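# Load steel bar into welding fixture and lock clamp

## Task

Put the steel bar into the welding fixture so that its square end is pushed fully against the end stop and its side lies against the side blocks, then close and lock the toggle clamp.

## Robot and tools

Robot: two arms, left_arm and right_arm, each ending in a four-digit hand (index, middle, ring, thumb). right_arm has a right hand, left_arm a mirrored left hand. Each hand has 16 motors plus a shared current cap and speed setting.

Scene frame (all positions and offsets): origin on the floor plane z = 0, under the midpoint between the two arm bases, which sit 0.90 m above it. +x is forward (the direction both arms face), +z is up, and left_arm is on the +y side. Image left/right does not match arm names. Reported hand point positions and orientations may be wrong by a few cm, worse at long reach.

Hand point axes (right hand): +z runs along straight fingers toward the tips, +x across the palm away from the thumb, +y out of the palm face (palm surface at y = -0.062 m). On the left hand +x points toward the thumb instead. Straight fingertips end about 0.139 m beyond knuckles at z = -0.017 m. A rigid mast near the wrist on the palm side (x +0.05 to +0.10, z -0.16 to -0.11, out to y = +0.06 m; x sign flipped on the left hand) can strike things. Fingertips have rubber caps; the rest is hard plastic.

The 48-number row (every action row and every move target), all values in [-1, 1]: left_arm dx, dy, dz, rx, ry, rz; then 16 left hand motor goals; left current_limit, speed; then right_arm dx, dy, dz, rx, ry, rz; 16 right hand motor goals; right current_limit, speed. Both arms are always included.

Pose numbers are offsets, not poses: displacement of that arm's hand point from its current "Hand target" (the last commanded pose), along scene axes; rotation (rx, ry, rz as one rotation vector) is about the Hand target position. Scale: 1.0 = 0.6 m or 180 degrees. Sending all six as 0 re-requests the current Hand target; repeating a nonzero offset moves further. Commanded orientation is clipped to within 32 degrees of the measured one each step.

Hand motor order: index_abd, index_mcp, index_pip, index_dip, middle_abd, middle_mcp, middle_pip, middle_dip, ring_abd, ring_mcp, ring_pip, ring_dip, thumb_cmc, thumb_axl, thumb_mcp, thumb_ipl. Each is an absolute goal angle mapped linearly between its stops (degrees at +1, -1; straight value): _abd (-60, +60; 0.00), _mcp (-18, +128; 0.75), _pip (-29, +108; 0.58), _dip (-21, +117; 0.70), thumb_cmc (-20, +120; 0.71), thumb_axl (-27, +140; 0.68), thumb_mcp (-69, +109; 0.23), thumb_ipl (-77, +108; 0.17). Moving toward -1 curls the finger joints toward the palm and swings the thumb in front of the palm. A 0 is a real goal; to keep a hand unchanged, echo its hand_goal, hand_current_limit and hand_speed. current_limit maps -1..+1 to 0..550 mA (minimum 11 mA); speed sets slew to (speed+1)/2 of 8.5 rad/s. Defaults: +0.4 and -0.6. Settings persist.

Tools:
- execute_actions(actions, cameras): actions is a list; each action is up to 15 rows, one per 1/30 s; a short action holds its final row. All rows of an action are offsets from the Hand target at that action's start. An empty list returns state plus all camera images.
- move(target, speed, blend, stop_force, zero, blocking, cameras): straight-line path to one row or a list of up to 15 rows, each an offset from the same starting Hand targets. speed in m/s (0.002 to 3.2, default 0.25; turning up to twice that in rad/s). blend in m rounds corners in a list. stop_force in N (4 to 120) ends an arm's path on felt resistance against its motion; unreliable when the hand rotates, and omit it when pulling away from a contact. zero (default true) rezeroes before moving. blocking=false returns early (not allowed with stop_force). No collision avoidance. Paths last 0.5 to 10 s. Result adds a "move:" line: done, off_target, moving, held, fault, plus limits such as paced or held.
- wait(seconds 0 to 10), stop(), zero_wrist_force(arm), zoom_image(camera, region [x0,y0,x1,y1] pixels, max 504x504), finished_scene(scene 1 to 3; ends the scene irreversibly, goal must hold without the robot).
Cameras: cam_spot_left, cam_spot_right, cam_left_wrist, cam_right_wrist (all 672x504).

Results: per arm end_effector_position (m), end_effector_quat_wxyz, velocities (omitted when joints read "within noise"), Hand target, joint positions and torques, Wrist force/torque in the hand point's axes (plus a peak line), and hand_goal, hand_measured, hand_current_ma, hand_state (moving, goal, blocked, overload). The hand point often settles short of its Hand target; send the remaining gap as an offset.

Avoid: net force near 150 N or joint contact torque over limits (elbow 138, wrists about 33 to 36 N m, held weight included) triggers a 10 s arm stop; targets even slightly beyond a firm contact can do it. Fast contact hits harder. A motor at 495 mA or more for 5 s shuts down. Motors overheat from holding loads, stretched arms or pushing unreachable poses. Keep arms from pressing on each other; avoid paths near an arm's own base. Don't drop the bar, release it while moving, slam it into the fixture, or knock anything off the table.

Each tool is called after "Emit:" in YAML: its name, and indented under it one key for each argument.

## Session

Emit:
execute_actions:
  actions: []

Scene clock: 0.00 s.
left_arm: end_effector_position=(+0.1285, +0.6151, +1.2515) hand_goal=(+0.000, +0.754, +0.576, +0.696, +0.000, +0.754, +0.576, +0.696, +0.000, +0.754, +0.576, +0.696, +0.714, +0.678, +0.226, +0.168) hand_measured=(+0.000, +0.754, +0.576, +0.696, +0.000, +0.754, +0.576, +0.696, +0.000, +0.754, +0.576, +0.696, +0.714, +0.678, +0.226, +0.168) hand_current_ma=(+0, +0, +0, +0, +0, +0, +0, +0, +0, +0, +0, +0, +0, +0, +0, +0) hand_state=(goal, goal, goal, goal, goal, goal, goal, goal, goal, goal, goal, goal, goal, goal, goal, goal) hand_current_limit=0.40 hand_speed=-0.60 end_effector_quat_wxyz=(-0.008, -0.110, +0.927, -0.359) | right_arm: end_effector_position=(+0.1273, -0.4965, +1.1996) hand_goal=(+0.000, +0.754, +0.576, +0.696, +0.000, +0.754, +0.576, +0.696, +0.000, +0.754, +0.576, +0.696, +0.714, +0.678, +0.226, +0.168) hand_measured=(+0.000, +0.754, +0.576, +0.696, +0.000, +0.754, +0.576, +0.696, +0.000, +0.754, +0.576, +0.696, +0.714, +0.678, +0.226, +0.168) hand_current_ma=(+0, +0, +0, +0, +0, +0, +0, +0, +0, +0, +0, +0, +0, +0, +0, +0) hand_state=(goal, goal, goal, goal, goal, goal, goal, goal, goal, goal, goal, goal, goal, goal, goal, goal) hand_current_limit=0.40 hand_speed=-0.60 end_effector_quat_wxyz=(-0.110, -0.058, +0.932, -0.340)
Joint positions: left_arm=[-0.008 -2.06 2.274 1.263 2.3 1.29] | right_arm=[-0.18 -2.06 2.394 1.299 2.3 1.29]
Joint velocities: within noise
Joint torques (N m): no reading
Wrist force (N): no reading
Wrist torque (N m): no reading
Wrist force, peak (N): no reading
Hand target: left_arm +0.1285, +0.6151, +1.2515; -0.008, -0.110, +0.927, -0.359 | right_arm +0.1273, -0.4965, +1.1996; -0.110, -0.058, +0.932, -0.340

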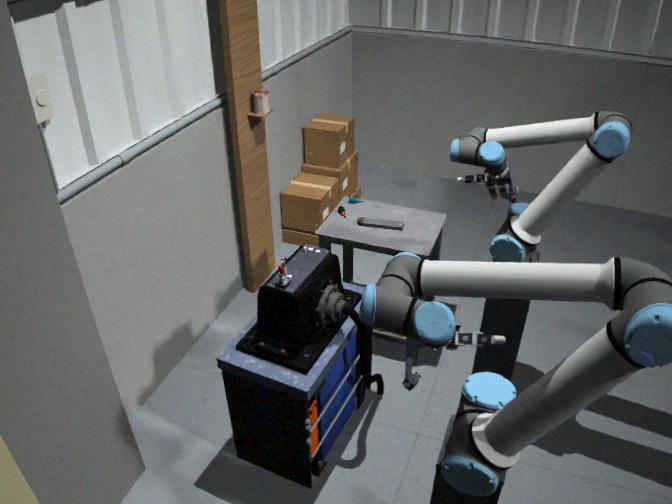

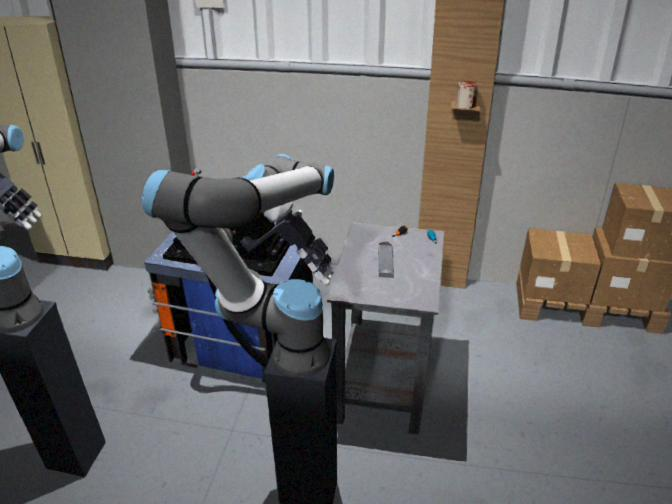

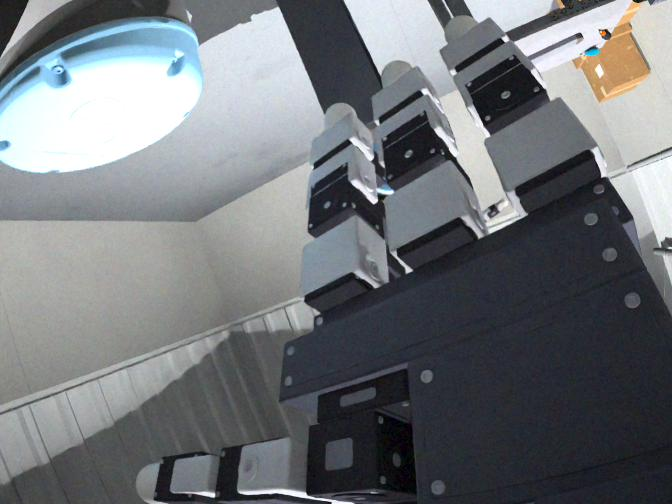

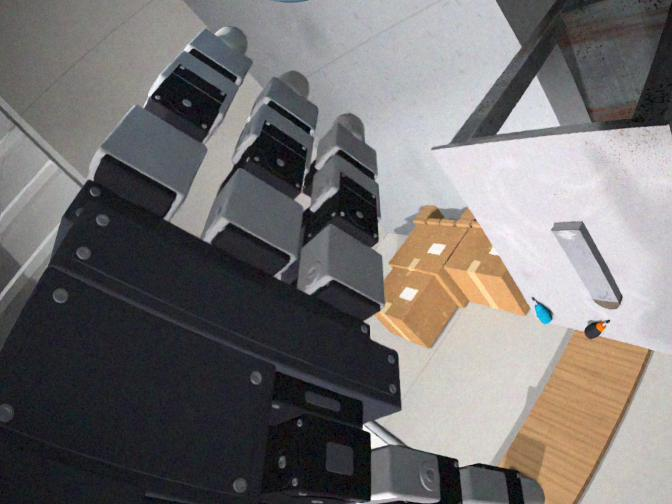

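Emit:
zoom_image:
  camera: "cam_right_wrist"
  region: [504, 180, 672, 348]

Emit:
zoom_image:
  camera: "cam_spot_right"
  region: [330, 215, 450, 305]

Emit:
zoom_image:
  camera: "cam_spot_left"
  region: [310, 180, 450, 285]

Emit:
zoom_image:
  camera: "cam_spot_left"
  region: [230, 230, 350, 320]

Scaled by 3.000 from the camera's 672x504 image, which has a finer 960x720 frame.

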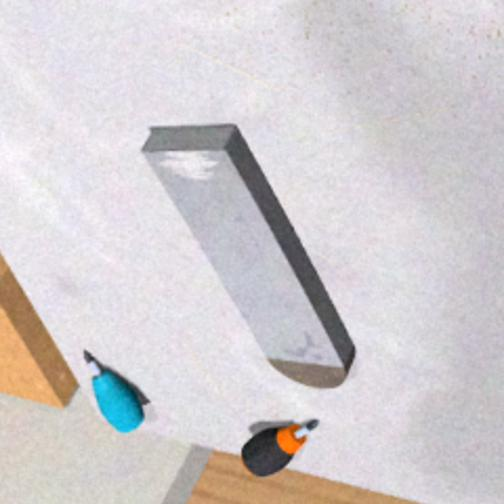

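Scaled by 4.200 from the camera's 672x504 image, which has a finer 960x720 frame.

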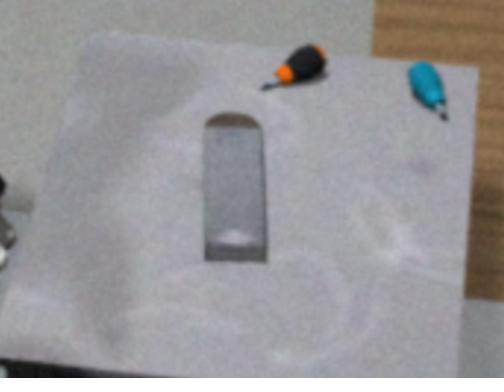

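Scaled by 3.600 from the camera's 672x504 image, which has a finer 960x720 frame.

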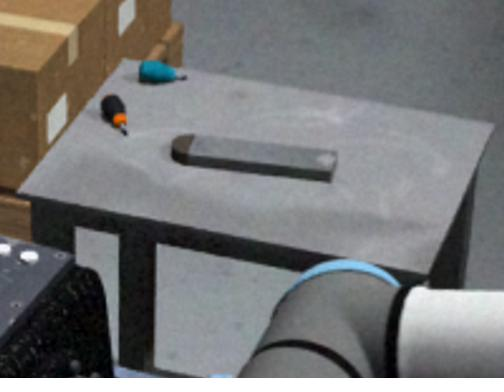

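Scaled by 4.200 from the camera's 672x504 image, which has a finer 960x720 frame.

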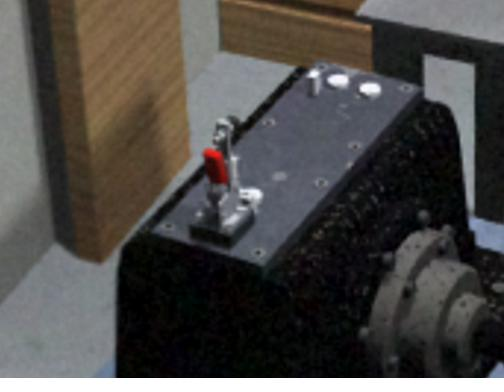

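Emit:
move:
  target: [0,0,0,0,0,0, 0,1,1,0.565,0,1,1,0.565,0,1,1,0.565,0.714,0.678,0.2247,0.1676,0.4,-0.6, 0.5378,-0.0892,0.1673,0.4149,-0.0600,-0.0606, 0,1,1,0.435,0,1,1,0.435,0,1,1,0.435,0.714,0.678,0.2247,0.1676,0.75,-0.6]
  speed: 0.3

Scene clock: 66.77 s.
left_arm: end_effector_position=(+0.1285, +0.6151, +1.2515) hand_goal=(+0.000, +1.000, +1.000, +0.566, +0.000, +1.000, +1.000, +0.566, +0.000, +1.000, +1.000, +0.566, +0.714, +0.678, +0.224, +0.168) hand_measured=(+0.000, +0.978, +0.992, +0.568, +0.000, +0.980, +0.992, +0.568, +0.000, +0.980, +0.992, +0.568, +0.710, +0.678, +0.222, +0.168) hand_current_ma=(+0, -87, -24, +6, +0, -80, -23, +6, +0, -73, -27, +6, -10, -2, -4, -1) hand_state=(goal, blocked, goal, goal, goal, blocked, goal, goal, goal, goal, goal, goal, goal, goal, goal, goal) hand_current_limit=0.40 hand_speed=-0.60 end_effector_quat_wxyz=(-0.008, -0.110, +0.927, -0.359) | right_arm: end_effector_position=(+0.4500, -0.5500, +1.3000) hand_goal=(+0.000, +1.000, +1.000, +0.436, +0.000, +1.000, +1.000, +0.436, +0.000, +1.000, +1.000, +0.436, +0.714, +0.678, +0.224, +0.168) hand_measured=(+0.000, +0.998, +0.996, +0.438, +0.000, +0.998, +0.996, +0.438, +0.000, +0.998, +0.996, +0.438, +0.718, +0.678, +0.222, +0.168) hand_current_ma=(+0, +0, -1, +0, +0, +0, -1, +0, +0, +0, -1, +0, +0, +0, +0, +0) hand_state=(goal, goal, goal, goal, goal, goal, goal, goal, goal, goal, goal, goal, goal, goal, goal, goal) hand_current_limit=0.75 hand_speed=-0.60 end_effector_quat_wxyz=(+0.000, +0.000, +0.954, +0.300)
Joint positions: left_arm=[-0.008 -2.06 2.274 1.263 2.3 1.29] | right_arm=[-0.833 -1.475 2.012 1.511 1.175 0.641]
Joint torques (N m): left_arm=[1.31 1.77 -38.18 3.18 1.18 -0.19] | right_arm=[-4.92 -35.6 -26.06 1.69 -2.14 1.29]
Wrist force (N): left_arm=[-0.3 0.4 -0.2] | right_arm=[-0.3 -2.0 -0.5]
Wrist torque (N m): left_arm=[0.03 0.03 -0.05] | right_arm=[-0.09 0.14 0.06]
Wrist force, peak (N): left_arm=[-0.5 1.1 0.0] | right_arm=[-1.6 -2.5 -0.8]
Hand target: left_arm +0.1285, +0.6151, +1.2515; -0.008, -0.110, +0.927, -0.359 | right_arm +0.4500, -0.5500, +1.3000; +0.000, +0.000, +0.954, +0.300
Off the commanded pose: left_arm 0.000 m, 0 deg | right_arm 0.000 m, 0 deg.
move: done

Emit:
move:
  target:
    - [0,0,0,0,0,0, 0,1,1,0.565,0,1,1,0.565,0,1,1,0.565,0.714,0.678,0.2247,0.1676,0.4,-0.6, 0.1183,0.0380,0.0995,0.0744,-0.0819,-0.0574, 0,1,1,0.435,0,1,1,0.435,0,1,1,0.435,0.714,0.678,0.2247,0.1676,0.75,-0.6]
    - [0,0,0,0,0,0, 0,1,1,0.565,0,1,1,0.565,0,1,1,0.565,0.714,0.678,0.2247,0.1676,0.4,-0.6, 0.2095,0.0295,0.2297,0.1489,-0.1638,-0.1148, 0,1,1,0.435,0,1,1,0.435,0,1,1,0.435,0.714,0.678,0.2247,0.1676,0.75,-0.6]
  speed: 0.4
  blend: [0.02, 0]

Emit:
move:
  target:
    - [0,0,0,0,0,0, 0,1,1,0.565,0,1,1,0.565,0,1,1,0.565,0.714,0.678,0.2247,0.1676,0.4,-0.6, 0.0428,-0.0477,0.1412,0.0760,-0.0800,-0.0500, 0,1,1,0.435,0,1,1,0.435,0,1,1,0.435,0.714,0.678,0.2247,0.1676,0.75,-0.6]
    - [0,0,0,0,0,0, 0,1,1,0.565,0,1,1,0.565,0,1,1,0.565,0.714,0.678,0.2247,0.1676,0.4,-0.6, 0.0403,-0.1332,0.2742,0.1534,-0.1614,-0.1009, 0,1,1,0.435,0,1,1,0.435,0,1,1,0.435,0.714,0.678,0.2247,0.1676,0.75,-0.6]
    - [0,0,0,0,0,0, 0,1,1,0.565,0,1,1,0.565,0,1,1,0.565,0.714,0.678,0.2247,0.1676,0.4,-0.6, -0.0095,-0.2448,0.3773,0.2318,-0.2440,-0.1525, 0,1,1,0.435,0,1,1,0.435,0,1,1,0.435,0.714,0.678,0.2247,0.1676,0.75,-0.6]
    - [0,0,0,0,0,0, 0,1,1,0.565,0,1,1,0.565,0,1,1,0.565,0.714,0.678,0.2247,0.1676,0.4,-0.6, -0.0997,-0.3657,0.4333,0.3106,-0.3269,-0.2043, 0,1,1,0.435,0,1,1,0.435,0,1,1,0.435,0.714,0.678,0.2247,0.1676,0.75,-0.6]
  speed: 0.5
  blend: [0.02, 0.02, 0.02, 0]

Emit:
move:
  target:
    - [0,0,0,0,0,0, 0,1,1,0.565,0,1,1,0.565,0,1,1,0.565,0.714,0.678,0.2247,0.1676,0.4,-0.6, 0.1953,-0.1780,-0.1768,0.1684,0.1848,0, 0,1,1,0.435,0,1,1,0.435,0,1,1,0.435,0.714,0.678,0.2247,0.1676,0.75,-0.6]
    - [0,0,0,0,0,0, 0,1,1,0.565,0,1,1,0.565,0,1,1,0.565,0.714,0.678,0.2247,0.1676,0.4,-0.6, 0.2408,-0.2197,-0.4885,0.3368,0.3696,0, 0,1,1,0.435,0,1,1,0.435,0,1,1,0.435,0.714,0.678,0.2247,0.1676,0.75,-0.6]
    - [0,0,0,0,0,0, 0,1,1,0.565,0,1,1,0.565,0,1,1,0.565,0.714,0.678,0.2247,0.1676,0.4,-0.6, 0.1100,-0.1007,-0.7525,0.5052,0.5543,0, 0,1,1,0.435,0,1,1,0.435,0,1,1,0.435,0.714,0.678,0.2247,0.1676,0.75,-0.6]
    - [0,0,0,0,0,0, 0,1,1,0.565,0,1,1,0.565,0,1,1,0.565,0.714,0.678,0.2247,0.1676,0.4,-0.6, -0.1095,0.1258,-0.8098,-0.7087,-0.6905,-0.0113, 0,1,1,0.435,0,1,1,0.435,0,1,1,0.435,0.714,0.678,0.2247,0.1676,0.75,-0.6]
  speed: 0.4
  blend: [0.03, 0.03, 0.03, 0]

Emit:
move:
  target:
    - [0,0,0,0,0,0, 0,1,1,0.565,0,1,1,0.565,0,1,1,0.565,0.714,0.678,0.2247,0.1676,0.4,-0.6, -0.1283,0.1051,0.0737,0,0.287,-0.4095, 0,1,1,0.435,0,1,1,0.435,0,1,1,0.435,0.714,0.678,0.2247,0.1676,0.75,-0.6]
    - [0,0,0,0,0,0, 0,1,1,0.565,0,1,1,0.565,0,1,1,0.565,0.714,0.678,0.2247,0.1676,0.4,-0.6, 0,0.2102,0.1473,0,0.574,-0.819, 0,1,1,0.435,0,1,1,0.435,0,1,1,0.435,0.714,0.678,0.2247,0.1676,0.75,-0.6]
  speed: 0.4
  blend: [0.03, 0]

Scene clock: 97.00 s.
left_arm: end_effector_position=(+0.1285, +0.6151, +1.2515) hand_goal=(+0.000, +1.000, +1.000, +0.566, +0.000, +1.000, +1.000, +0.566, +0.000, +1.000, +1.000, +0.566, +0.714, +0.678, +0.224, +0.168) hand_measured=(+0.000, +0.978, +0.992, +0.568, +0.000, +0.980, +0.992, +0.568, +0.000, +0.980, +0.992, +0.568, +0.710, +0.678, +0.222, +0.168) hand_current_ma=(+0, -87, -24, +6, +0, -80, -23, +6, +0, -73, -27, +6, -10, -2, -4, -1) hand_state=(goal, blocked, goal, goal, goal, blocked, goal, goal, goal, goal, goal, goal, goal, goal, goal, goal) hand_current_limit=0.40 hand_speed=-0.60 end_effector_quat_wxyz=(-0.008, -0.110, +0.927, -0.359) | right_arm: end_effector_position=(+0.5757, -0.5323, +1.4377) hand_goal=(+0.000, +1.000, +1.000, +0.436, +0.000, +1.000, +1.000, +0.436, +0.000, +1.000, +1.000, +0.436, +0.714, +0.678, +0.224, +0.168) hand_measured=(+0.000, +1.000, +0.998, +0.438, +0.000, +1.000, +0.998, +0.438, +0.000, +1.000, +0.998, +0.438, +0.720, +0.678, +0.222, +0.168) hand_current_ma=(+0, +0, +0, +0, +0, +0, +0, +0, +0, +0, +0, +0, +1, +0, +0, +0) hand_state=(goal, goal, goal, goal, goal, goal, goal, goal, goal, goal, goal, goal, goal, goal, goal, goal) hand_current_limit=0.75 hand_speed=-0.60 end_effector_quat_wxyz=(+0.292, +0.092, +0.813, +0.495)
Joint positions: left_arm=[-0.008 -2.06 2.274 1.263 2.3 1.29] | right_arm=[-0.811 -1.468 2.021 1.445 0.382 0.695]
Joint torques (N m): left_arm=[1.09 2.52 -38.48 3.16 1.1 -0.06] | right_arm=[-9.05 -67.48 -25.83 8.12 -4 0.22]
Wrist force (N): left_arm=[-0.6 0.4 0.1] | right_arm=[0.9 -2.4 -0.9]
Wrist torque (N m): left_arm=[0.02 0.08 -0.07] | right_arm=[-0.02 0.03 0.05]
Wrist force, peak (N): left_arm=[-1.0 0.4 -0.4] | right_arm=[0.6 -2.9 -1.1]
Hand target: left_arm +0.1285, +0.6151, +1.2515; -0.008, -0.110, +0.927, -0.359 | right_arm +0.5757, -0.5323, +1.4378; +0.292, +0.093, +0.813, +0.495
Off the commanded pose: left_arm 0.000 m, 0 deg | right_arm 0.000 m, 0 deg.
move: done

Scene clock: 99.13 s.
left_arm: end_effector_position=(+0.1285, +0.6151, +1.2515) hand_goal=(+0.000, +1.000, +1.000, +0.566, +0.000, +1.000, +1.000, +0.566, +0.000, +1.000, +1.000, +0.566, +0.714, +0.678, +0.224, +0.168) hand_measured=(+0.000, +0.978, +0.992, +0.568, +0.000, +0.980, +0.992, +0.568, +0.000, +0.980, +0.992, +0.568, +0.710, +0.678, +0.222, +0.168) hand_current_ma=(+0, -87, -24, +6, +0, -80, -23, +6, +0, -73, -27, +6, -10, -2, -4, -1) hand_state=(goal, blocked, goal, goal, goal, blocked, goal, goal, goal, goal, goal, goal, goal, goal, goal, goal) hand_current_limit=0.40 hand_speed=-0.60 end_effector_quat_wxyz=(-0.008, -0.110, +0.927, -0.359) | right_arm: end_effector_position=(+0.5159, -0.7517, +1.6978) hand_goal=(+0.000, +1.000, +1.000, +0.436, +0.000, +1.000, +1.000, +0.436, +0.000, +1.000, +1.000, +0.436, +0.714, +0.678, +0.224, +0.168) hand_measured=(+0.000, +1.000, +1.000, +0.438, +0.000, +1.000, +1.000, +0.438, +0.000, +1.000, +1.000, +0.438, +0.722, +0.678, +0.226, +0.168) hand_current_ma=(+0, +0, +0, +0, +0, +0, +0, +0, +0, +0, +0, +0, +2, +0, +0, +0) hand_state=(goal, goal, goal, goal, goal, goal, goal, goal, goal, goal, goal, goal, goal, goal, goal, goal) hand_current_limit=0.75 hand_speed=-0.60 end_effector_quat_wxyz=(+0.687, +0.201, +0.199, +0.669)
Joint positions: left_arm=[-0.008 -2.06 2.274 1.263 2.3 1.29] | right_arm=[-0.74 -1.448 1.993 1.476 -1.204 0.628]
Joint torques (N m): left_arm=[1.01 1.97 -38.47 3.22 1.14 -0.22] | right_arm=[-14.35 -31.19 -27.03 -0.03 -0.45 1.56]
Wrist force (N): left_arm=[-0.4 0.5 0.1] | right_arm=[1.5 -2.2 -2.3]
Wrist torque (N m): left_arm=[0.03 0.05 -0.06] | right_arm=[0.10 -0.08 0.18]
Wrist force, peak (N): left_arm=[-0.6 0.8 -0.3] | right_arm=[2.0 -3.1 -2.1]
Hand target: left_arm +0.1285, +0.6151, +1.2515; -0.008, -0.110, +0.927, -0.359 | right_arm +0.5159, -0.7517, +1.6978; +0.687, +0.201, +0.199, +0.669
Off the commanded pose: left_arm 0.000 m, 0 deg | right_arm 0.000 m, 0 deg.
move: done

Scene clock: 103.67 s.
left_arm: end_effector_position=(+0.1285, +0.6151, +1.2515) hand_goal=(+0.000, +1.000, +1.000, +0.566, +0.000, +1.000, +1.000, +0.566, +0.000, +1.000, +1.000, +0.566, +0.714, +0.678, +0.224, +0.168) hand_measured=(+0.000, +0.978, +0.992, +0.568, +0.000, +0.980, +0.992, +0.568, +0.000, +0.980, +0.992, +0.568, +0.710, +0.678, +0.222, +0.168) hand_current_ma=(+0, -87, -24, +6, +0, -80, -23, +6, +0, -73, -27, +6, -10, -2, -4, -1) hand_state=(goal, blocked, goal, goal, goal, blocked, goal, goal, goal, goal, goal, goal, goal, goal, goal, goal) hand_current_limit=0.40 hand_speed=-0.60 end_effector_quat_wxyz=(-0.008, -0.110, +0.927, -0.359) | right_arm: end_effector_position=(+0.4503, -0.6764, +1.2119) hand_goal=(+0.000, +1.000, +1.000, +0.436, +0.000, +1.000, +1.000, +0.436, +0.000, +1.000, +1.000, +0.436, +0.714, +0.678, +0.224, +0.168) hand_measured=(+0.000, +0.992, +1.000, +0.438, +0.000, +0.992, +1.000, +0.438, +0.000, +0.994, +1.000, +0.438, +0.710, +0.678, +0.222, +0.168) hand_current_ma=(+0, -2, +0, +0, +0, -2, +0, +0, +0, -1, +0, +0, +0, +0, +0, +0) hand_state=(goal, goal, goal, goal, goal, goal, goal, goal, goal, goal, goal, goal, goal, goal, goal, goal) hand_current_limit=0.75 hand_speed=-0.60 end_effector_quat_wxyz=(-0.302, +0.953, +0.000, +0.000)
Joint positions: left_arm=[-0.008 -2.06 2.274 1.263 2.3 1.29] | right_arm=[-0.744 -1.862 2.134 4.885 -1.134 0.728]
Joint torques (N m): left_arm=[1.99 2.77 -38.29 3.25 0.93 -0.02] | right_arm=[5.16 -44.31 -36.6 -0.97 -0.8 -1.01]
Wrist force (N): left_arm=[-0.1 0.6 -0.4] | right_arm=[0.3 -0.9 -0.8]
Wrist torque (N m): left_arm=[0.07 0.01 -0.04] | right_arm=[-0.08 0.09 -0.14]
Wrist force, peak (N): left_arm=[-0.2 1.1 0.3] | right_arm=[0.6 -2.7 -3.1]
Hand target: left_arm +0.1285, +0.6151, +1.2515; -0.008, -0.110, +0.927, -0.359 | right_arm +0.4502, -0.6762, +1.2119; -0.302, +0.953, +0.000, +0.000
Off the commanded pose: left_arm 0.000 m, 0 deg | right_arm 0.000 m, 0 deg.
move: done

Scene clock: 108.13 s.
left_arm: end_effector_position=(+0.1285, +0.6151, +1.2515) hand_goal=(+0.000, +1.000, +1.000, +0.566, +0.000, +1.000, +1.000, +0.566, +0.000, +1.000, +1.000, +0.566, +0.714, +0.678, +0.224, +0.168) hand_measured=(+0.000, +0.978, +0.992, +0.568, +0.000, +0.980, +0.992, +0.568, +0.000, +0.980, +0.992, +0.568, +0.710, +0.678, +0.222, +0.168) hand_current_ma=(+0, -87, -24, +6, +0, -80, -23, +6, +0, -73, -27, +6, -10, -2, -4, -1) hand_state=(goal, blocked, goal, goal, goal, blocked, goal, goal, goal, goal, goal, goal, goal, goal, goal, goal) hand_current_limit=0.40 hand_speed=-0.60 end_effector_quat_wxyz=(-0.008, -0.110, +0.927, -0.359) | right_arm: end_effector_position=(+0.4501, -0.5500, +1.3003) hand_goal=(+0.000, +1.000, +1.000, +0.436, +0.000, +1.000, +1.000, +0.436, +0.000, +1.000, +1.000, +0.436, +0.714, +0.678, +0.224, +0.168) hand_measured=(+0.000, +0.998, +1.000, +0.438, +0.000, +0.998, +1.000, +0.438, +0.000, +0.998, +1.000, +0.438, +0.718, +0.678, +0.222, +0.168) hand_current_ma=(+0, +0, +0, +0, +0, +0, +0, +0, +0, +0, +0, +0, +0, +0, +0, +0) hand_state=(goal, goal, goal, goal, goal, goal, goal, goal, goal, goal, goal, goal, goal, goal, goal, goal) hand_current_limit=0.75 hand_speed=-0.60 end_effector_quat_wxyz=(+0.000, +0.001, +0.954, +0.300)
Joint positions: left_arm=[-0.008 -2.06 2.274 1.263 2.3 1.29] | right_arm=[-0.833 -1.931 2.188 4.932 -1.175 3.783]
Joint torques (N m): left_arm=[-0.79 4.38 -38.38 3.29 1.16 -0.32] | right_arm=[-3.06 5.61 -50.35 -6.82 -0.14 1.69]
Wrist force (N): left_arm=[-0.4 0.3 -0.1] | right_arm=[-0.2 -2.5 -1.4]
Wrist torque (N m): left_arm=[0.02 0.06 -0.07] | right_arm=[-0.18 0.14 -0.12]
Wrist force, peak (N): left_arm=[-0.6 0.8 -0.2] | right_arm=[0.4 -3.5 -1.3]
Hand target: left_arm +0.1285, +0.6151, +1.2515; -0.008, -0.110, +0.927, -0.359 | right_arm +0.4502, -0.5501, +1.3003; +0.000, +0.001, +0.954, +0.300
Off the commanded pose: left_arm 0.000 m, 0 deg | right_arm 0.000 m, 0 deg.
move: done

Emit:
move:
  target: [0,0,0,0,0,0, 0,1,1,0.565,0,1,1,0.565,0,1,1,0.565,0.714,0.678,0.2247,0.1676,0.4,-0.6, 0,-0.5,-0.25,0,0,0, 0,1,1,0.435,0,1,1,0.435,0,1,1,0.435,0.714,0.678,0.2247,0.1676,0.75,-0.6]
  speed: 0.3
  cameras: ["cam_right_wrist","cam_spot_left","cam_spot_right"]

Scene clock: 114.50 s.
left_arm: end_effector_position=(+0.1285, +0.6151, +1.2515) hand_goal=(+0.000, +1.000, +1.000, +0.566, +0.000, +1.000, +1.000, +0.566, +0.000, +1.000, +1.000, +0.566, +0.714, +0.678, +0.224, +0.168) hand_measured=(+0.000, +0.978, +0.992, +0.568, +0.000, +0.980, +0.992, +0.568, +0.000, +0.980, +0.992, +0.568, +0.710, +0.678, +0.222, +0.168) hand_current_ma=(+0, -87, -24, +6, +0, -80, -23, +6, +0, -73, -27, +6, -10, -2, -4, -1) hand_state=(goal, blocked, goal, goal, goal, blocked, goal, goal, goal, goal, goal, goal, goal, goal, goal, goal) hand_current_limit=0.40 hand_speed=-0.60 end_effector_quat_wxyz=(-0.008, -0.110, +0.927, -0.359) | right_arm: end_effector_position=(+0.4502, -0.8501, +1.1503) hand_goal=(+0.000, +1.000, +1.000, +0.436, +0.000, +1.000, +1.000, +0.436, +0.000, +1.000, +1.000, +0.436, +0.714, +0.678, +0.224, +0.168) hand_measured=(+0.000, +1.000, +1.000, +0.438, +0.000, +1.000, +1.000, +0.438, +0.000, +1.000, +1.000, +0.438, +0.720, +0.678, +0.222, +0.168) hand_current_ma=(+0, +0, +0, +0, +0, +0, +0, +0, +0, +0, +0, +0, +1, +0, +0, +0) hand_state=(goal, goal, goal, goal, goal, goal, goal, goal, goal, goal, goal, goal, goal, goal, goal, goal) hand_current_limit=0.75 hand_speed=-0.60 end_effector_quat_wxyz=(+0.000, +0.001, +0.954, +0.300)
Joint positions: left_arm=[-0.008 -2.06 2.274 1.263 2.3 1.29] | right_arm=[-1.139 -1.458 2.055 4.68 -1.328 3.504]
Joint torques (N m): left_arm=[1.54 3.47 -37.5 3.1 0.88 -0.17] | right_arm=[-2.37 -32.5 -38.94 -0.29 -0.46 0.21]
Wrist force (N): left_arm=[-0.7 0.7 -0.3] | right_arm=[0.4 -2.6 -0.5]
Wrist torque (N m): left_arm=[0.08 0.09 -0.08] | right_arm=[-0.24 0.04 0.11]
Wrist force, peak (N): left_arm=[-0.4 1.2 0.0] | right_arm=[0.1 -5.6 -1.3]
Hand target: left_arm +0.1285, +0.6151, +1.2515; -0.008, -0.110, +0.927, -0.359 | right_arm +0.4502, -0.8501, +1.1503; +0.000, +0.001, +0.954, +0.300
Off the commanded pose: left_arm 0.000 m, 0 deg | right_arm 0.000 m, 0 deg.
move: done
Images, in order (width x height): cam_spot_left 672x504, cam_spot_right 672x504, cam_right_wrist 672x504.

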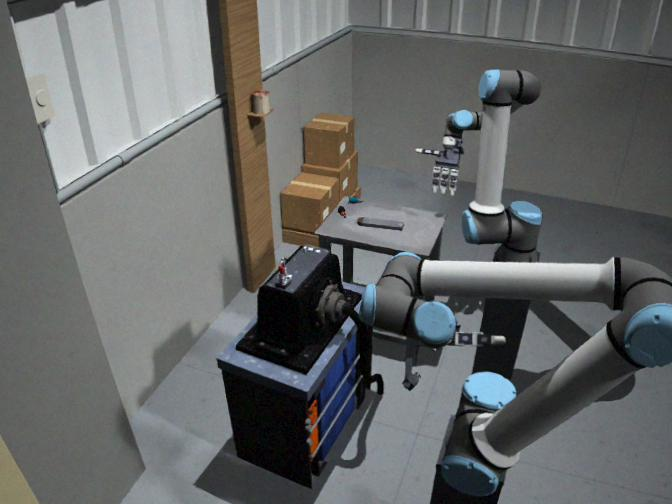

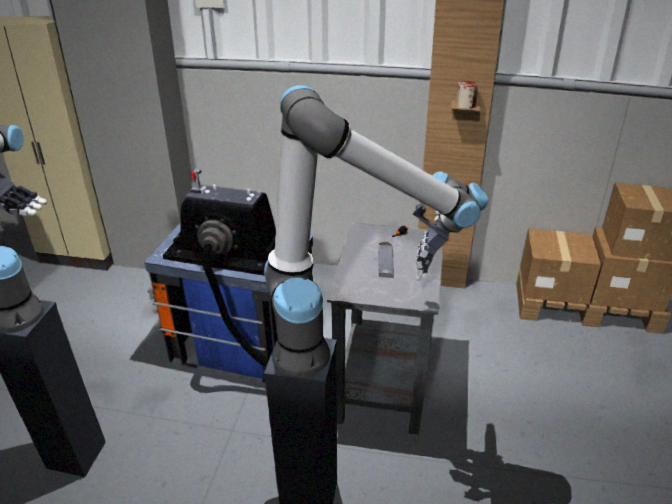

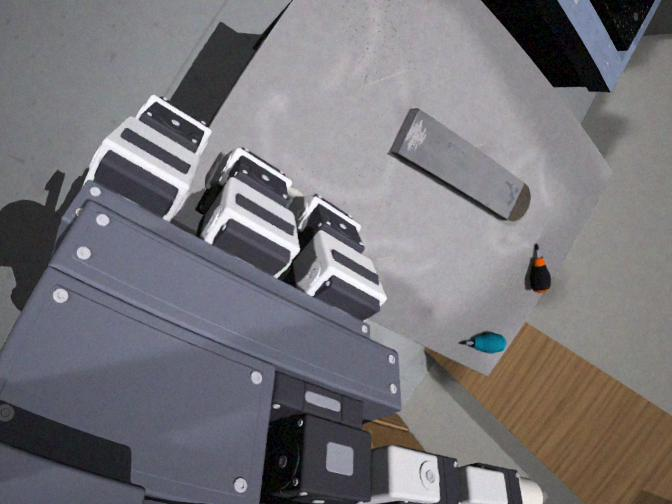

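Emit:
zoom_image:
  camera: "cam_right_wrist"
  region: [380, 90, 548, 258]

Scaled by 3.000 from the camera's 672x504 image, which has a finer 960x720 frame.

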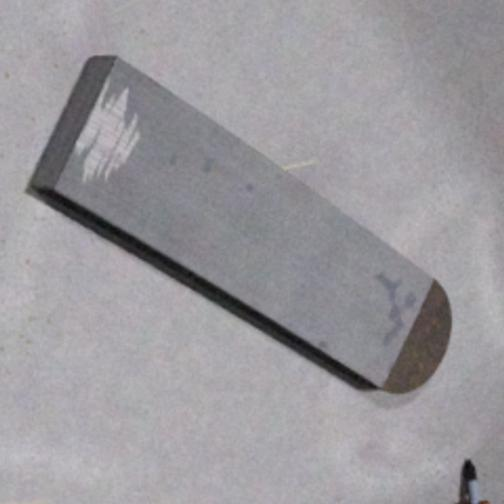

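Emit:
move:
  target: [0,0,0,0,0,0, 0,1,1,0.565,0,1,1,0.565,0,1,1,0.565,0.714,0.678,0.2247,0.1676,0.4,-0.6, 0.5730,0.1147,0,-0.0832,-0.0060,0.0453, 0,1,0.314,0.696,0,1,0.314,0.696,0,1,0.314,0.696,0.714,0.678,0.2247,0.1676,0.75,-0.6]
  speed: 0.3
  cameras: ["cam_right_wrist"]

Scene clock: 202.93 s.
left_arm: end_effector_position=(+0.1285, +0.6151, +1.2515) hand_goal=(+0.000, +1.000, +1.000, +0.566, +0.000, +1.000, +1.000, +0.566, +0.000, +1.000, +1.000, +0.566, +0.714, +0.678, +0.224, +0.168) hand_measured=(+0.000, +0.978, +0.992, +0.568, +0.000, +0.980, +0.992, +0.568, +0.000, +0.980, +0.992, +0.568, +0.710, +0.678, +0.222, +0.168) hand_current_ma=(+0, -87, -24, +6, +0, -80, -23, +6, +0, -73, -27, +6, -10, -2, -4, -1) hand_state=(goal, blocked, goal, goal, goal, blocked, goal, goal, goal, goal, goal, goal, goal, goal, goal, goal) hand_current_limit=0.40 hand_speed=-0.60 end_effector_quat_wxyz=(-0.008, -0.110, +0.927, -0.359) | right_arm: end_effector_position=(+0.7939, -0.7813, +1.1502) hand_goal=(+0.000, +1.000, +0.314, +0.696, +0.000, +1.000, +0.314, +0.696, +0.000, +1.000, +0.314, +0.696, +0.714, +0.678, +0.224, +0.168) hand_measured=(+0.000, +1.000, +0.318, +0.694, +0.000, +1.000, +0.318, +0.694, +0.000, +1.000, +0.318, +0.694, +0.720, +0.678, +0.222, +0.168) hand_current_ma=(+0, +0, +1, +0, +0, +0, +0, +0, +0, +0, +0, +0, +1, +0, +0, +0) hand_state=(goal, goal, goal, goal, goal, goal, goal, goal, goal, goal, goal, goal, goal, goal, goal, goal) hand_current_limit=0.75 hand_speed=-0.60 end_effector_quat_wxyz=(-0.012, -0.070, +0.982, +0.173)
Joint positions: left_arm=[-0.008 -2.06 2.274 1.263 2.3 1.29] | right_arm=[-0.661 -1.159 1.629 4.497 -1.331 3.879]
Joint torques (N m): left_arm=[1.81 3.85 -37.86 2.95 0.61 -0.08] | right_arm=[9.39 -80.6 -49 -0.48 -0.03 1.89]
Wrist force (N): left_arm=[-0.7 0.2 0.0] | right_arm=[0.6 -2.0 -0.5]
Wrist torque (N m): left_arm=[0.00 0.10 -0.08] | right_arm=[-0.21 0.02 -0.14]
Wrist force, peak (N): left_arm=[-0.9 0.5 0.3] | right_arm=[3.4 -3.4 -0.9]
Hand target: left_arm +0.1285, +0.6151, +1.2515; -0.008, -0.110, +0.927, -0.359 | right_arm +0.7940, -0.7813, +1.1503; -0.012, -0.070, +0.982, +0.173
Off the commanded pose: left_arm 0.000 m, 0 deg | right_arm 0.000 m, 0 deg.
move: done
Images, in order (width x height): cam_right_wrist 672x504.

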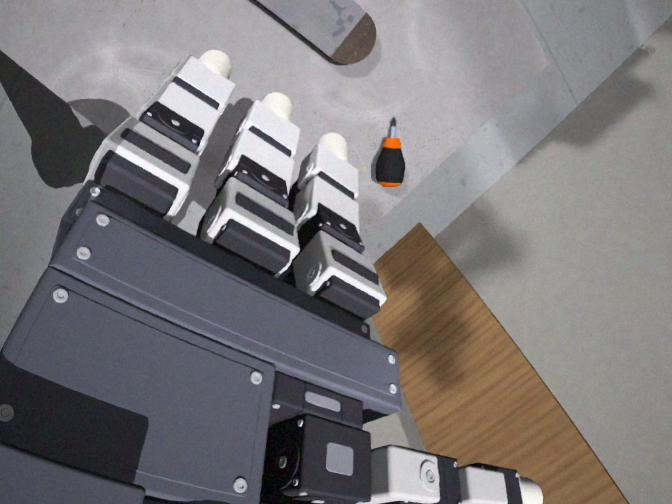

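Emit:
move:
  target: [0,0,0,0,0,0, 0,1,1,0.565,0,1,1,0.565,0,1,1,0.565,0.714,0.678,0.2247,0.1676,0.4,-0.6, 0,0,-0.272,0,0,0, 0,1,0.314,0.696,0,1,0.314,0.696,0,1,0.314,0.696,0.714,0.678,0.2247,0.1676,0.75,-0.6]
  speed: 0.15

Emit:
move:
  target: [0,0,0,0,0,0, 0,1,1,0.565,0,1,1,0.565,0,1,1,0.565,0.714,0.678,0.2247,0.1676,0.4,-0.6, 0,0,-0.04,0,0,0, 0,1,0.314,0.696,0,1,0.314,0.696,0,1,0.314,0.696,0.714,0.678,0.2247,0.1676,0.75,-0.6]
  speed: 0.008
  stop_force: 4

Scene clock: 217.43 s.
left_arm: end_effector_position=(+0.1285, +0.6151, +1.2515) hand_goal=(+0.000, +1.000, +1.000, +0.566, +0.000, +1.000, +1.000, +0.566, +0.000, +1.000, +1.000, +0.566, +0.714, +0.678, +0.224, +0.168) hand_measured=(+0.000, +0.978, +0.992, +0.568, +0.000, +0.980, +0.992, +0.568, +0.000, +0.980, +0.992, +0.568, +0.710, +0.678, +0.222, +0.168) hand_current_ma=(+0, -87, -24, +6, +0, -80, -23, +6, +0, -73, -27, +6, -10, -2, -4, -1) hand_state=(goal, blocked, goal, goal, goal, blocked, goal, goal, goal, goal, goal, goal, goal, goal, goal, goal) hand_current_limit=0.40 hand_speed=-0.60 end_effector_quat_wxyz=(-0.008, -0.110, +0.927, -0.359) | right_arm: end_effector_position=(+0.7940, -0.7813, +0.9870) hand_goal=(+0.000, +1.000, +0.314, +0.696, +0.000, +1.000, +0.314, +0.696, +0.000, +1.000, +0.314, +0.696, +0.714, +0.678, +0.224, +0.168) hand_measured=(+0.000, +1.000, +0.318, +0.694, +0.000, +1.000, +0.318, +0.694, +0.000, +1.000, +0.318, +0.694, +0.720, +0.678, +0.222, +0.168) hand_current_ma=(+0, +0, +1, +0, +0, +0, +0, +0, +0, +0, +0, +0, +1, +0, -1, +0) hand_state=(goal, goal, goal, goal, goal, goal, goal, goal, goal, goal, goal, goal, goal, goal, goal, goal) hand_current_limit=0.75 hand_speed=-0.60 end_effector_quat_wxyz=(-0.012, -0.070, +0.982, +0.173)
Joint positions: left_arm=[-0.008 -2.06 2.274 1.263 2.3 1.29] | right_arm=[-0.661 -1.008 1.732 4.243 -1.331 3.879]
Joint torques (N m): left_arm=[1.5 3.57 -37.15 3.05 0.58 -0.15] | right_arm=[0.81 -98.38 -40.85 -1.94 0.98 1.81]
Wrist force (N): left_arm=[-0.3 0.5 0.0] | right_arm=[0.3 -2.6 -0.4]
Wrist torque (N m): left_arm=[0.03 0.03 -0.05] | right_arm=[-0.28 0.11 -0.22]
Wrist force, peak (N): left_arm=[-0.3 1.0 -0.1] | right_arm=[0.4 -3.1 1.4]
Hand target: left_arm +0.1285, +0.6151, +1.2515; -0.008, -0.110, +0.927, -0.359 | right_arm +0.7940, -0.7813, +0.9871; -0.012, -0.070, +0.982, +0.173
Off the commanded pose: left_arm 0.000 m, 0 deg | right_arm 0.000 m, 0 deg.
move: done

Scene clock: 221.13 s.
left_arm: end_effector_position=(+0.1285, +0.6151, +1.2515) hand_goal=(+0.000, +1.000, +1.000, +0.566, +0.000, +1.000, +1.000, +0.566, +0.000, +1.000, +1.000, +0.566, +0.714, +0.678, +0.224, +0.168) hand_measured=(+0.000, +0.978, +0.992, +0.568, +0.000, +0.980, +0.992, +0.568, +0.000, +0.980, +0.992, +0.568, +0.710, +0.678, +0.222, +0.168) hand_current_ma=(+0, -87, -24, +6, +0, -80, -23, +6, +0, -73, -27, +6, -10, -2, -4, -1) hand_state=(goal, blocked, goal, goal, goal, blocked, goal, goal, goal, goal, goal, goal, goal, goal, goal, goal) hand_current_limit=0.40 hand_speed=-0.60 end_effector_quat_wxyz=(-0.008, -0.110, +0.927, -0.359) | right_arm: end_effector_position=(+0.7940, -0.7813, +0.9674) hand_goal=(+0.000, +1.000, +0.314, +0.696, +0.000, +1.000, +0.314, +0.696, +0.000, +1.000, +0.314, +0.696, +0.714, +0.678, +0.224, +0.168) hand_measured=(-0.002, +1.000, +0.316, +0.694, -0.002, +1.000, +0.316, +0.694, -0.002, +1.000, +0.316, +0.694, +0.720, +0.678, +0.222, +0.168) hand_current_ma=(+0, +0, +0, +0, +0, +0, +0, +0, +0, +0, +0, +0, +1, +0, -1, +0) hand_state=(goal, goal, goal, goal, goal, goal, goal, goal, goal, goal, goal, goal, goal, goal, goal, goal) hand_current_limit=0.75 hand_speed=-0.60 end_effector_quat_wxyz=(-0.012, -0.070, +0.982, +0.173)
Joint positions: left_arm=[-0.008 -2.06 2.274 1.263 2.3 1.29] | right_arm=[-0.661 -0.986 1.74 4.214 -1.331 3.879]
Joint torques (N m): left_arm=[2.07 3.24 -36.7 3.3 0.33 -0.2] | right_arm=[-4.58 -107.62 -38.53 0.16 -0.58 1.8]
Wrist force (N): left_arm=[-0.4 0.2 -0.2] | right_arm=[0.2 -2.6 -5.1]
Wrist torque (N m): left_arm=[0.00 0.05 -0.05] | right_arm=[0.12 0.18 -0.23]
Wrist force, peak (N): left_arm=[-0.5 0.8 -0.3] | right_arm=[0.6 -1.8 -11.3]
Hand target: left_arm +0.1285, +0.6151, +1.2515; -0.008, -0.110, +0.927, -0.359 | right_arm +0.7940, -0.7813, +0.9674; -0.012, -0.070, +0.982, +0.173 (not the last commanded pose)
Off the commanded pose: left_arm 0.000 m, 0 deg | right_arm 0.004 m, 0 deg.
move: contact (right_arm)

Emit:
move:
  target:
    - [0,0,0,0,0,0, 0,1,1,0.565,0,1,1,0.565,0,1,1,0.565,0.714,0.678,0.2247,0.1676,0.4,-0.6, 0,0.01,0.0102,0,0,0, 0,1,0.314,0.696,0,1,0.314,0.696,0,1,0.314,0.696,0.714,0.678,0.2247,0.1676,0.75,-0.6]
    - [0,0,0,0,0,0, 0,1,1,0.565,0,1,1,0.565,0,1,1,0.565,0.714,0.678,0.2247,0.1676,0.4,-0.6, -0.0118,0.0825,0.0102,0,0,0, 0,1,0.314,0.696,0,1,0.314,0.696,0,1,0.314,0.696,0.714,0.678,0.2247,0.1676,0.75,-0.6]
    - [0,0,0,0,0,0, 0,1,1,0.565,0,1,1,0.565,0,1,1,0.565,0.714,0.678,0.2247,0.1676,0.4,-0.6, -0.0295,0.1372,0.0102,0,0,0.0656, 0,1,0.314,0.696,0,1,0.314,0.696,0,1,0.314,0.696,0.714,0.678,0.2247,0.1676,0.75,-0.6]
    - [0,0,0,0,0,0, 0,1,1,0.565,0,1,1,0.565,0,1,1,0.565,0.714,0.678,0.2247,0.1676,0.4,-0.6, -0.0528,0.1800,0.0102,0,0,0.1211, 0,1,0.314,0.696,0,1,0.314,0.696,0,1,0.314,0.696,0.714,0.678,0.2247,0.1676,0.75,-0.6]
    - [0,0,0,0,0,0, 0,1,1,0.565,0,1,1,0.565,0,1,1,0.565,0.714,0.678,0.2247,0.1676,0.4,-0.6, -0.0835,0.2180,0.0102,0,0,0.1767, 0,1,0.314,0.696,0,1,0.314,0.696,0,1,0.314,0.696,0.714,0.678,0.2247,0.1676,0.75,-0.6]
  speed: [0.05,0.05,0.06,0.06,0.06]
  blend: 0.004
  cameras: ["all"]

Scene clock: 252.70 s.
left_arm: end_effector_position=(+0.1285, +0.6151, +1.2515) hand_goal=(+0.000, +1.000, +1.000, +0.566, +0.000, +1.000, +1.000, +0.566, +0.000, +1.000, +1.000, +0.566, +0.714, +0.678, +0.224, +0.168) hand_measured=(+0.000, +0.978, +0.992, +0.568, +0.000, +0.980, +0.992, +0.568, +0.000, +0.980, +0.992, +0.568, +0.710, +0.678, +0.222, +0.168) hand_current_ma=(+0, -87, -24, +6, +0, -80, -23, +6, +0, -73, -27, +6, -10, -2, -4, -1) hand_state=(goal, blocked, goal, goal, goal, blocked, goal, goal, goal, goal, goal, goal, goal, goal, goal, goal) hand_current_limit=0.40 hand_speed=-0.60 end_effector_quat_wxyz=(-0.008, -0.110, +0.927, -0.359) | right_arm: end_effector_position=(+0.7438, -0.6504, +0.9735) hand_goal=(+0.000, +1.000, +0.314, +0.696, +0.000, +1.000, +0.314, +0.696, +0.000, +1.000, +0.314, +0.696, +0.714, +0.678, +0.224, +0.168) hand_measured=(+0.000, +1.000, +0.372, +0.724, -0.002, +1.000, +0.356, +0.720, -0.004, +1.000, +0.340, +0.710, +0.720, +0.678, +0.222, +0.168) hand_current_ma=(+0, +0, +72, +18, +0, +0, +39, +14, +0, +0, +16, +5, +1, +0, -1, +0) hand_state=(goal, goal, blocked, blocked, goal, goal, blocked, blocked, goal, goal, blocked, goal, goal, goal, goal, goal) hand_current_limit=0.75 hand_speed=-0.60 end_effector_quat_wxyz=(-0.059, -0.336, +0.926, +0.163) end_effector_velocity=(+0.000, +0.000, +0.000) end_effector_angular_velocity=(+0.000, +0.002, -0.006)
Joint positions: left_arm=[-0.008 -2.06 2.274 1.263 2.3 1.29] | right_arm=[-0.484 -1.027 1.779 4.284 -1.441 3.51]
Joint velocities: left_arm=[within noise] | right_arm=[0 0 0.001 0 0.001 0.006]
Joint torques (N m): left_arm=[1.72 3.15 -37.69 3.18 0.15 -0.03] | right_arm=[-10.7 -99.74 -28.61 -0.92 2.31 1.67]
Wrist force (N): left_arm=[-0.4 0.5 0.2] | right_arm=[0.5 -9.0 -1.6]
Wrist torque (N m): left_arm=[0.01 0.05 -0.05] | right_arm=[0.56 0.12 -0.03]
Wrist force, peak (N): left_arm=[-0.7 0.9 0.0] | right_arm=[4.0 -12.8 -10.8]
Hand target: left_arm +0.1285, +0.6151, +1.2515; -0.008, -0.110, +0.927, -0.359 | right_arm +0.7439, -0.6505, +0.9735; -0.059, -0.336, +0.926, +0.163
Off the commanded pose: left_arm 0.000 m, 0 deg | right_arm 0.000 m, 0 deg.
move: done

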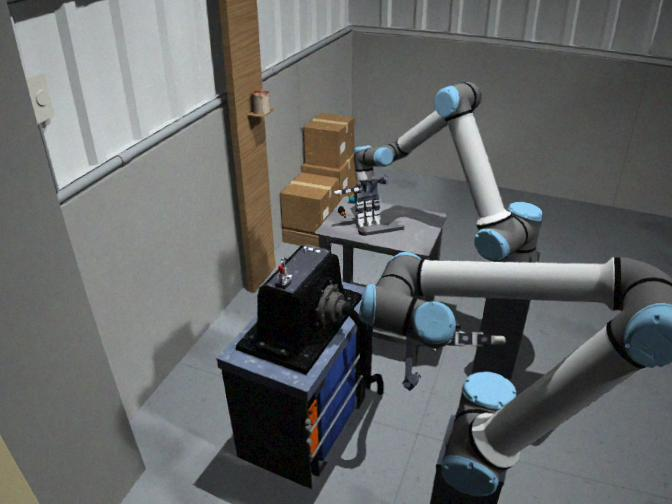

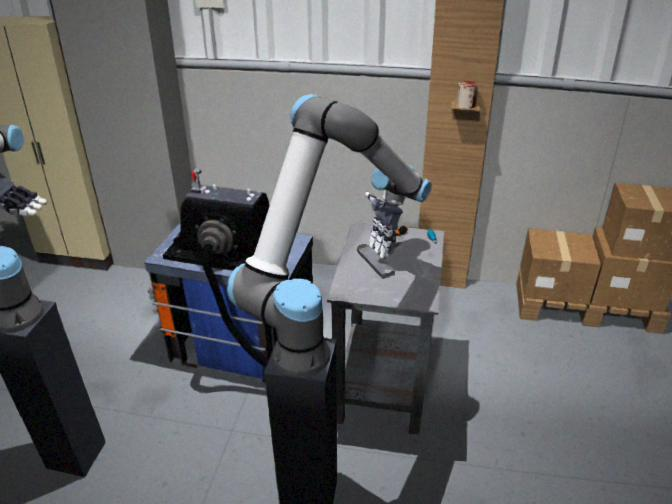

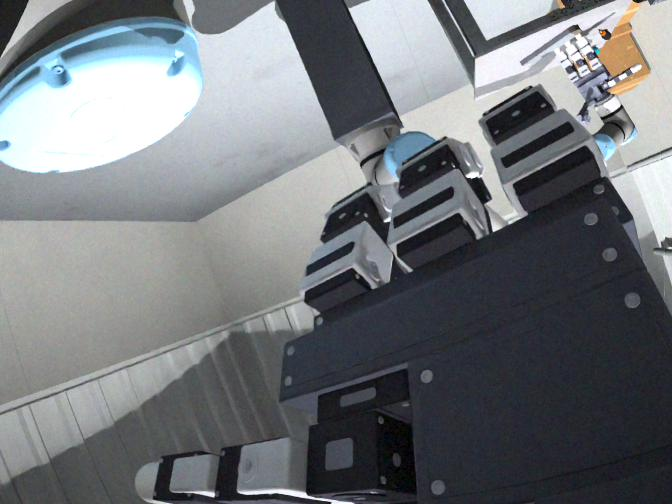

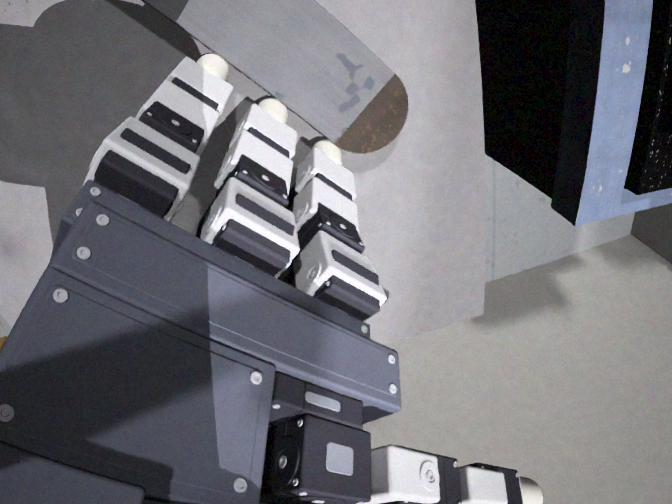

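Emit:
move:
  target:
    - [0,0,0,0,0,0, 0,1,1,0.565,0,1,1,0.565,0,1,1,0.565,0.714,0.678,0.2247,0.1676,0.4,-0.6, -0.0365,0.0322,0,0,0,0.0556, 0,1,0.314,0.696,0,1,0.314,0.696,0,1,0.314,0.696,0.714,0.678,0.2247,0.1676,0.75,-0.6]
    - [0,0,0,0,0,0, 0,1,1,0.565,0,1,1,0.565,0,1,1,0.565,0.714,0.678,0.2247,0.1676,0.4,-0.6, -0.0782,0.0575,0,0,0,0.1111, 0,1,0.314,0.696,0,1,0.314,0.696,0,1,0.314,0.696,0.714,0.678,0.2247,0.1676,0.75,-0.6]
    - [0,0,0,0,0,0, 0,1,1,0.565,0,1,1,0.565,0,1,1,0.565,0.714,0.678,0.2247,0.1676,0.4,-0.6, -0.1237,0.0752,0,0,0,0.1667, 0,1,0.314,0.696,0,1,0.314,0.696,0,1,0.314,0.696,0.714,0.678,0.2247,0.1676,0.75,-0.6]
    - [0,0,0,0,0,0, 0,1,1,0.565,0,1,1,0.565,0,1,1,0.565,0.714,0.678,0.2247,0.1676,0.4,-0.6, -0.1715,0.0847,0,0,0,0.2222, 0,1,0.314,0.696,0,1,0.314,0.696,0,1,0.314,0.696,0.714,0.678,0.2247,0.1676,0.75,-0.6]
    - [0,0,0,0,0,0, 0,1,1,0.565,0,1,1,0.565,0,1,1,0.565,0.714,0.678,0.2247,0.1676,0.4,-0.6, -0.2203,0.0857,0,0,0,0.2778, 0,1,0.314,0.696,0,1,0.314,0.696,0,1,0.314,0.696,0.714,0.678,0.2247,0.1676,0.75,-0.6]
  speed: 0.06
  blend: 0.004
  cameras: ["all"]

Scene clock: 270.63 s.
left_arm: end_effector_position=(+0.1285, +0.6151, +1.2515) hand_goal=(+0.000, +1.000, +1.000, +0.566, +0.000, +1.000, +1.000, +0.566, +0.000, +1.000, +1.000, +0.566, +0.714, +0.678, +0.224, +0.168) hand_measured=(+0.000, +0.978, +0.992, +0.568, +0.000, +0.980, +0.992, +0.568, +0.000, +0.980, +0.992, +0.568, +0.710, +0.678, +0.222, +0.168) hand_current_ma=(+0, -87, -24, +6, +0, -80, -23, +6, +0, -73, -27, +6, -10, -2, -4, -1) hand_state=(goal, blocked, goal, goal, goal, blocked, goal, goal, goal, goal, goal, goal, goal, goal, goal, goal) hand_current_limit=0.40 hand_speed=-0.60 end_effector_quat_wxyz=(-0.008, -0.110, +0.927, -0.359) | right_arm: end_effector_position=(+0.6117, -0.5990, +0.9736) hand_goal=(+0.000, +1.000, +0.314, +0.696, +0.000, +1.000, +0.314, +0.696, +0.000, +1.000, +0.314, +0.696, +0.714, +0.678, +0.224, +0.168) hand_measured=(+0.004, +1.000, +0.376, +0.724, -0.002, +1.000, +0.356, +0.720, -0.004, +1.000, +0.338, +0.710, +0.720, +0.678, +0.222, +0.168) hand_current_ma=(+0, +0, +78, +20, +0, +0, +40, +15, +0, +0, +15, +5, +1, +0, -1, +0) hand_state=(goal, goal, blocked, blocked, goal, goal, blocked, blocked, goal, goal, blocked, goal, goal, goal, goal, goal) hand_current_limit=0.75 hand_speed=-0.60 end_effector_quat_wxyz=(+0.122, +0.696, -0.697, -0.123)
Joint positions: left_arm=[-0.008 -2.06 2.274 1.263 2.3 1.29] | right_arm=[-0.318 -1.135 1.961 4.217 -1.677 2.843]
Joint torques (N m): left_arm=[0.72 5.63 -37.94 3.09 -0.02 0.25] | right_arm=[-5.86 -60.42 -36.05 0.85 0.61 1.41]
Wrist force (N): left_arm=[-0.1 0.1 0.0] | right_arm=[-0.2 -7.0 -1.0]
Wrist torque (N m): left_arm=[-0.02 0.01 -0.03] | right_arm=[0.34 0.23 -0.02]
Wrist force, peak (N): left_arm=[-0.3 1.2 -0.1] | right_arm=[1.0 -11.5 -6.0]
Hand target: left_arm +0.1285, +0.6151, +1.2515; -0.008, -0.110, +0.927, -0.359 | right_arm +0.6117, -0.5991, +0.9735; +0.122, +0.696, -0.697, -0.123
Off the commanded pose: left_arm 0.000 m, 0 deg | right_arm 0.000 m, 0 deg.
move: done

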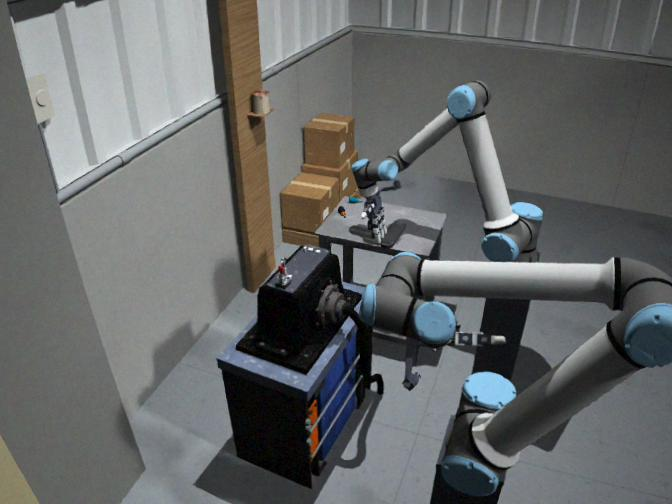

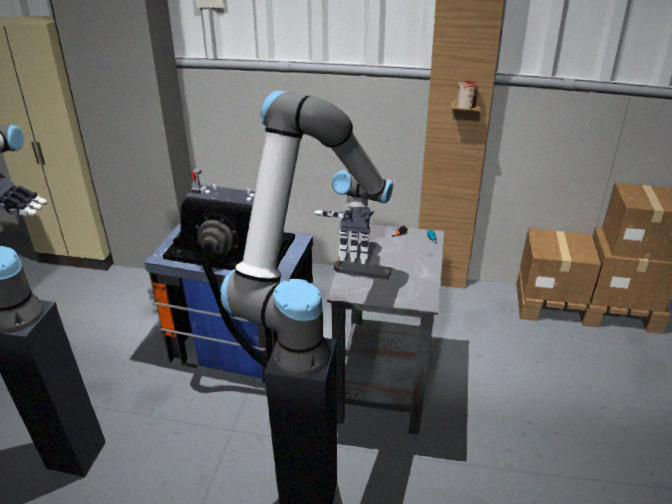

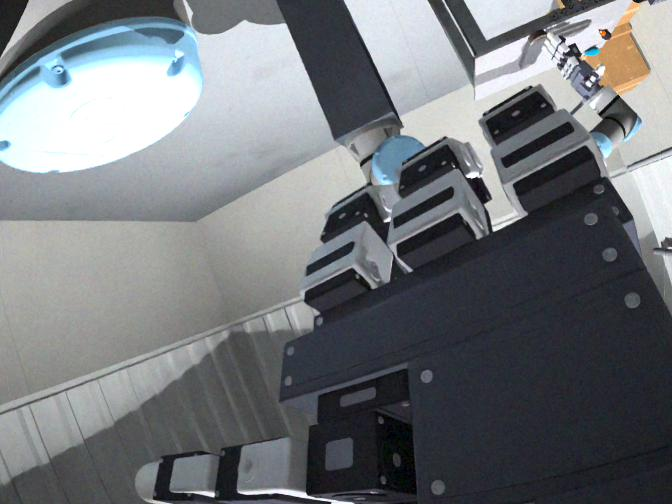

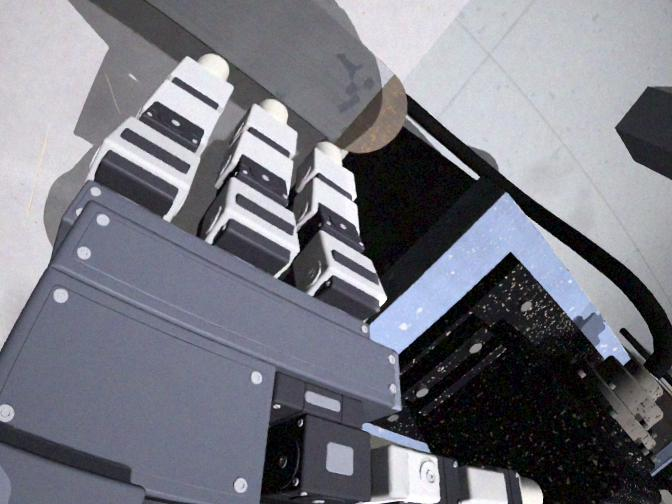

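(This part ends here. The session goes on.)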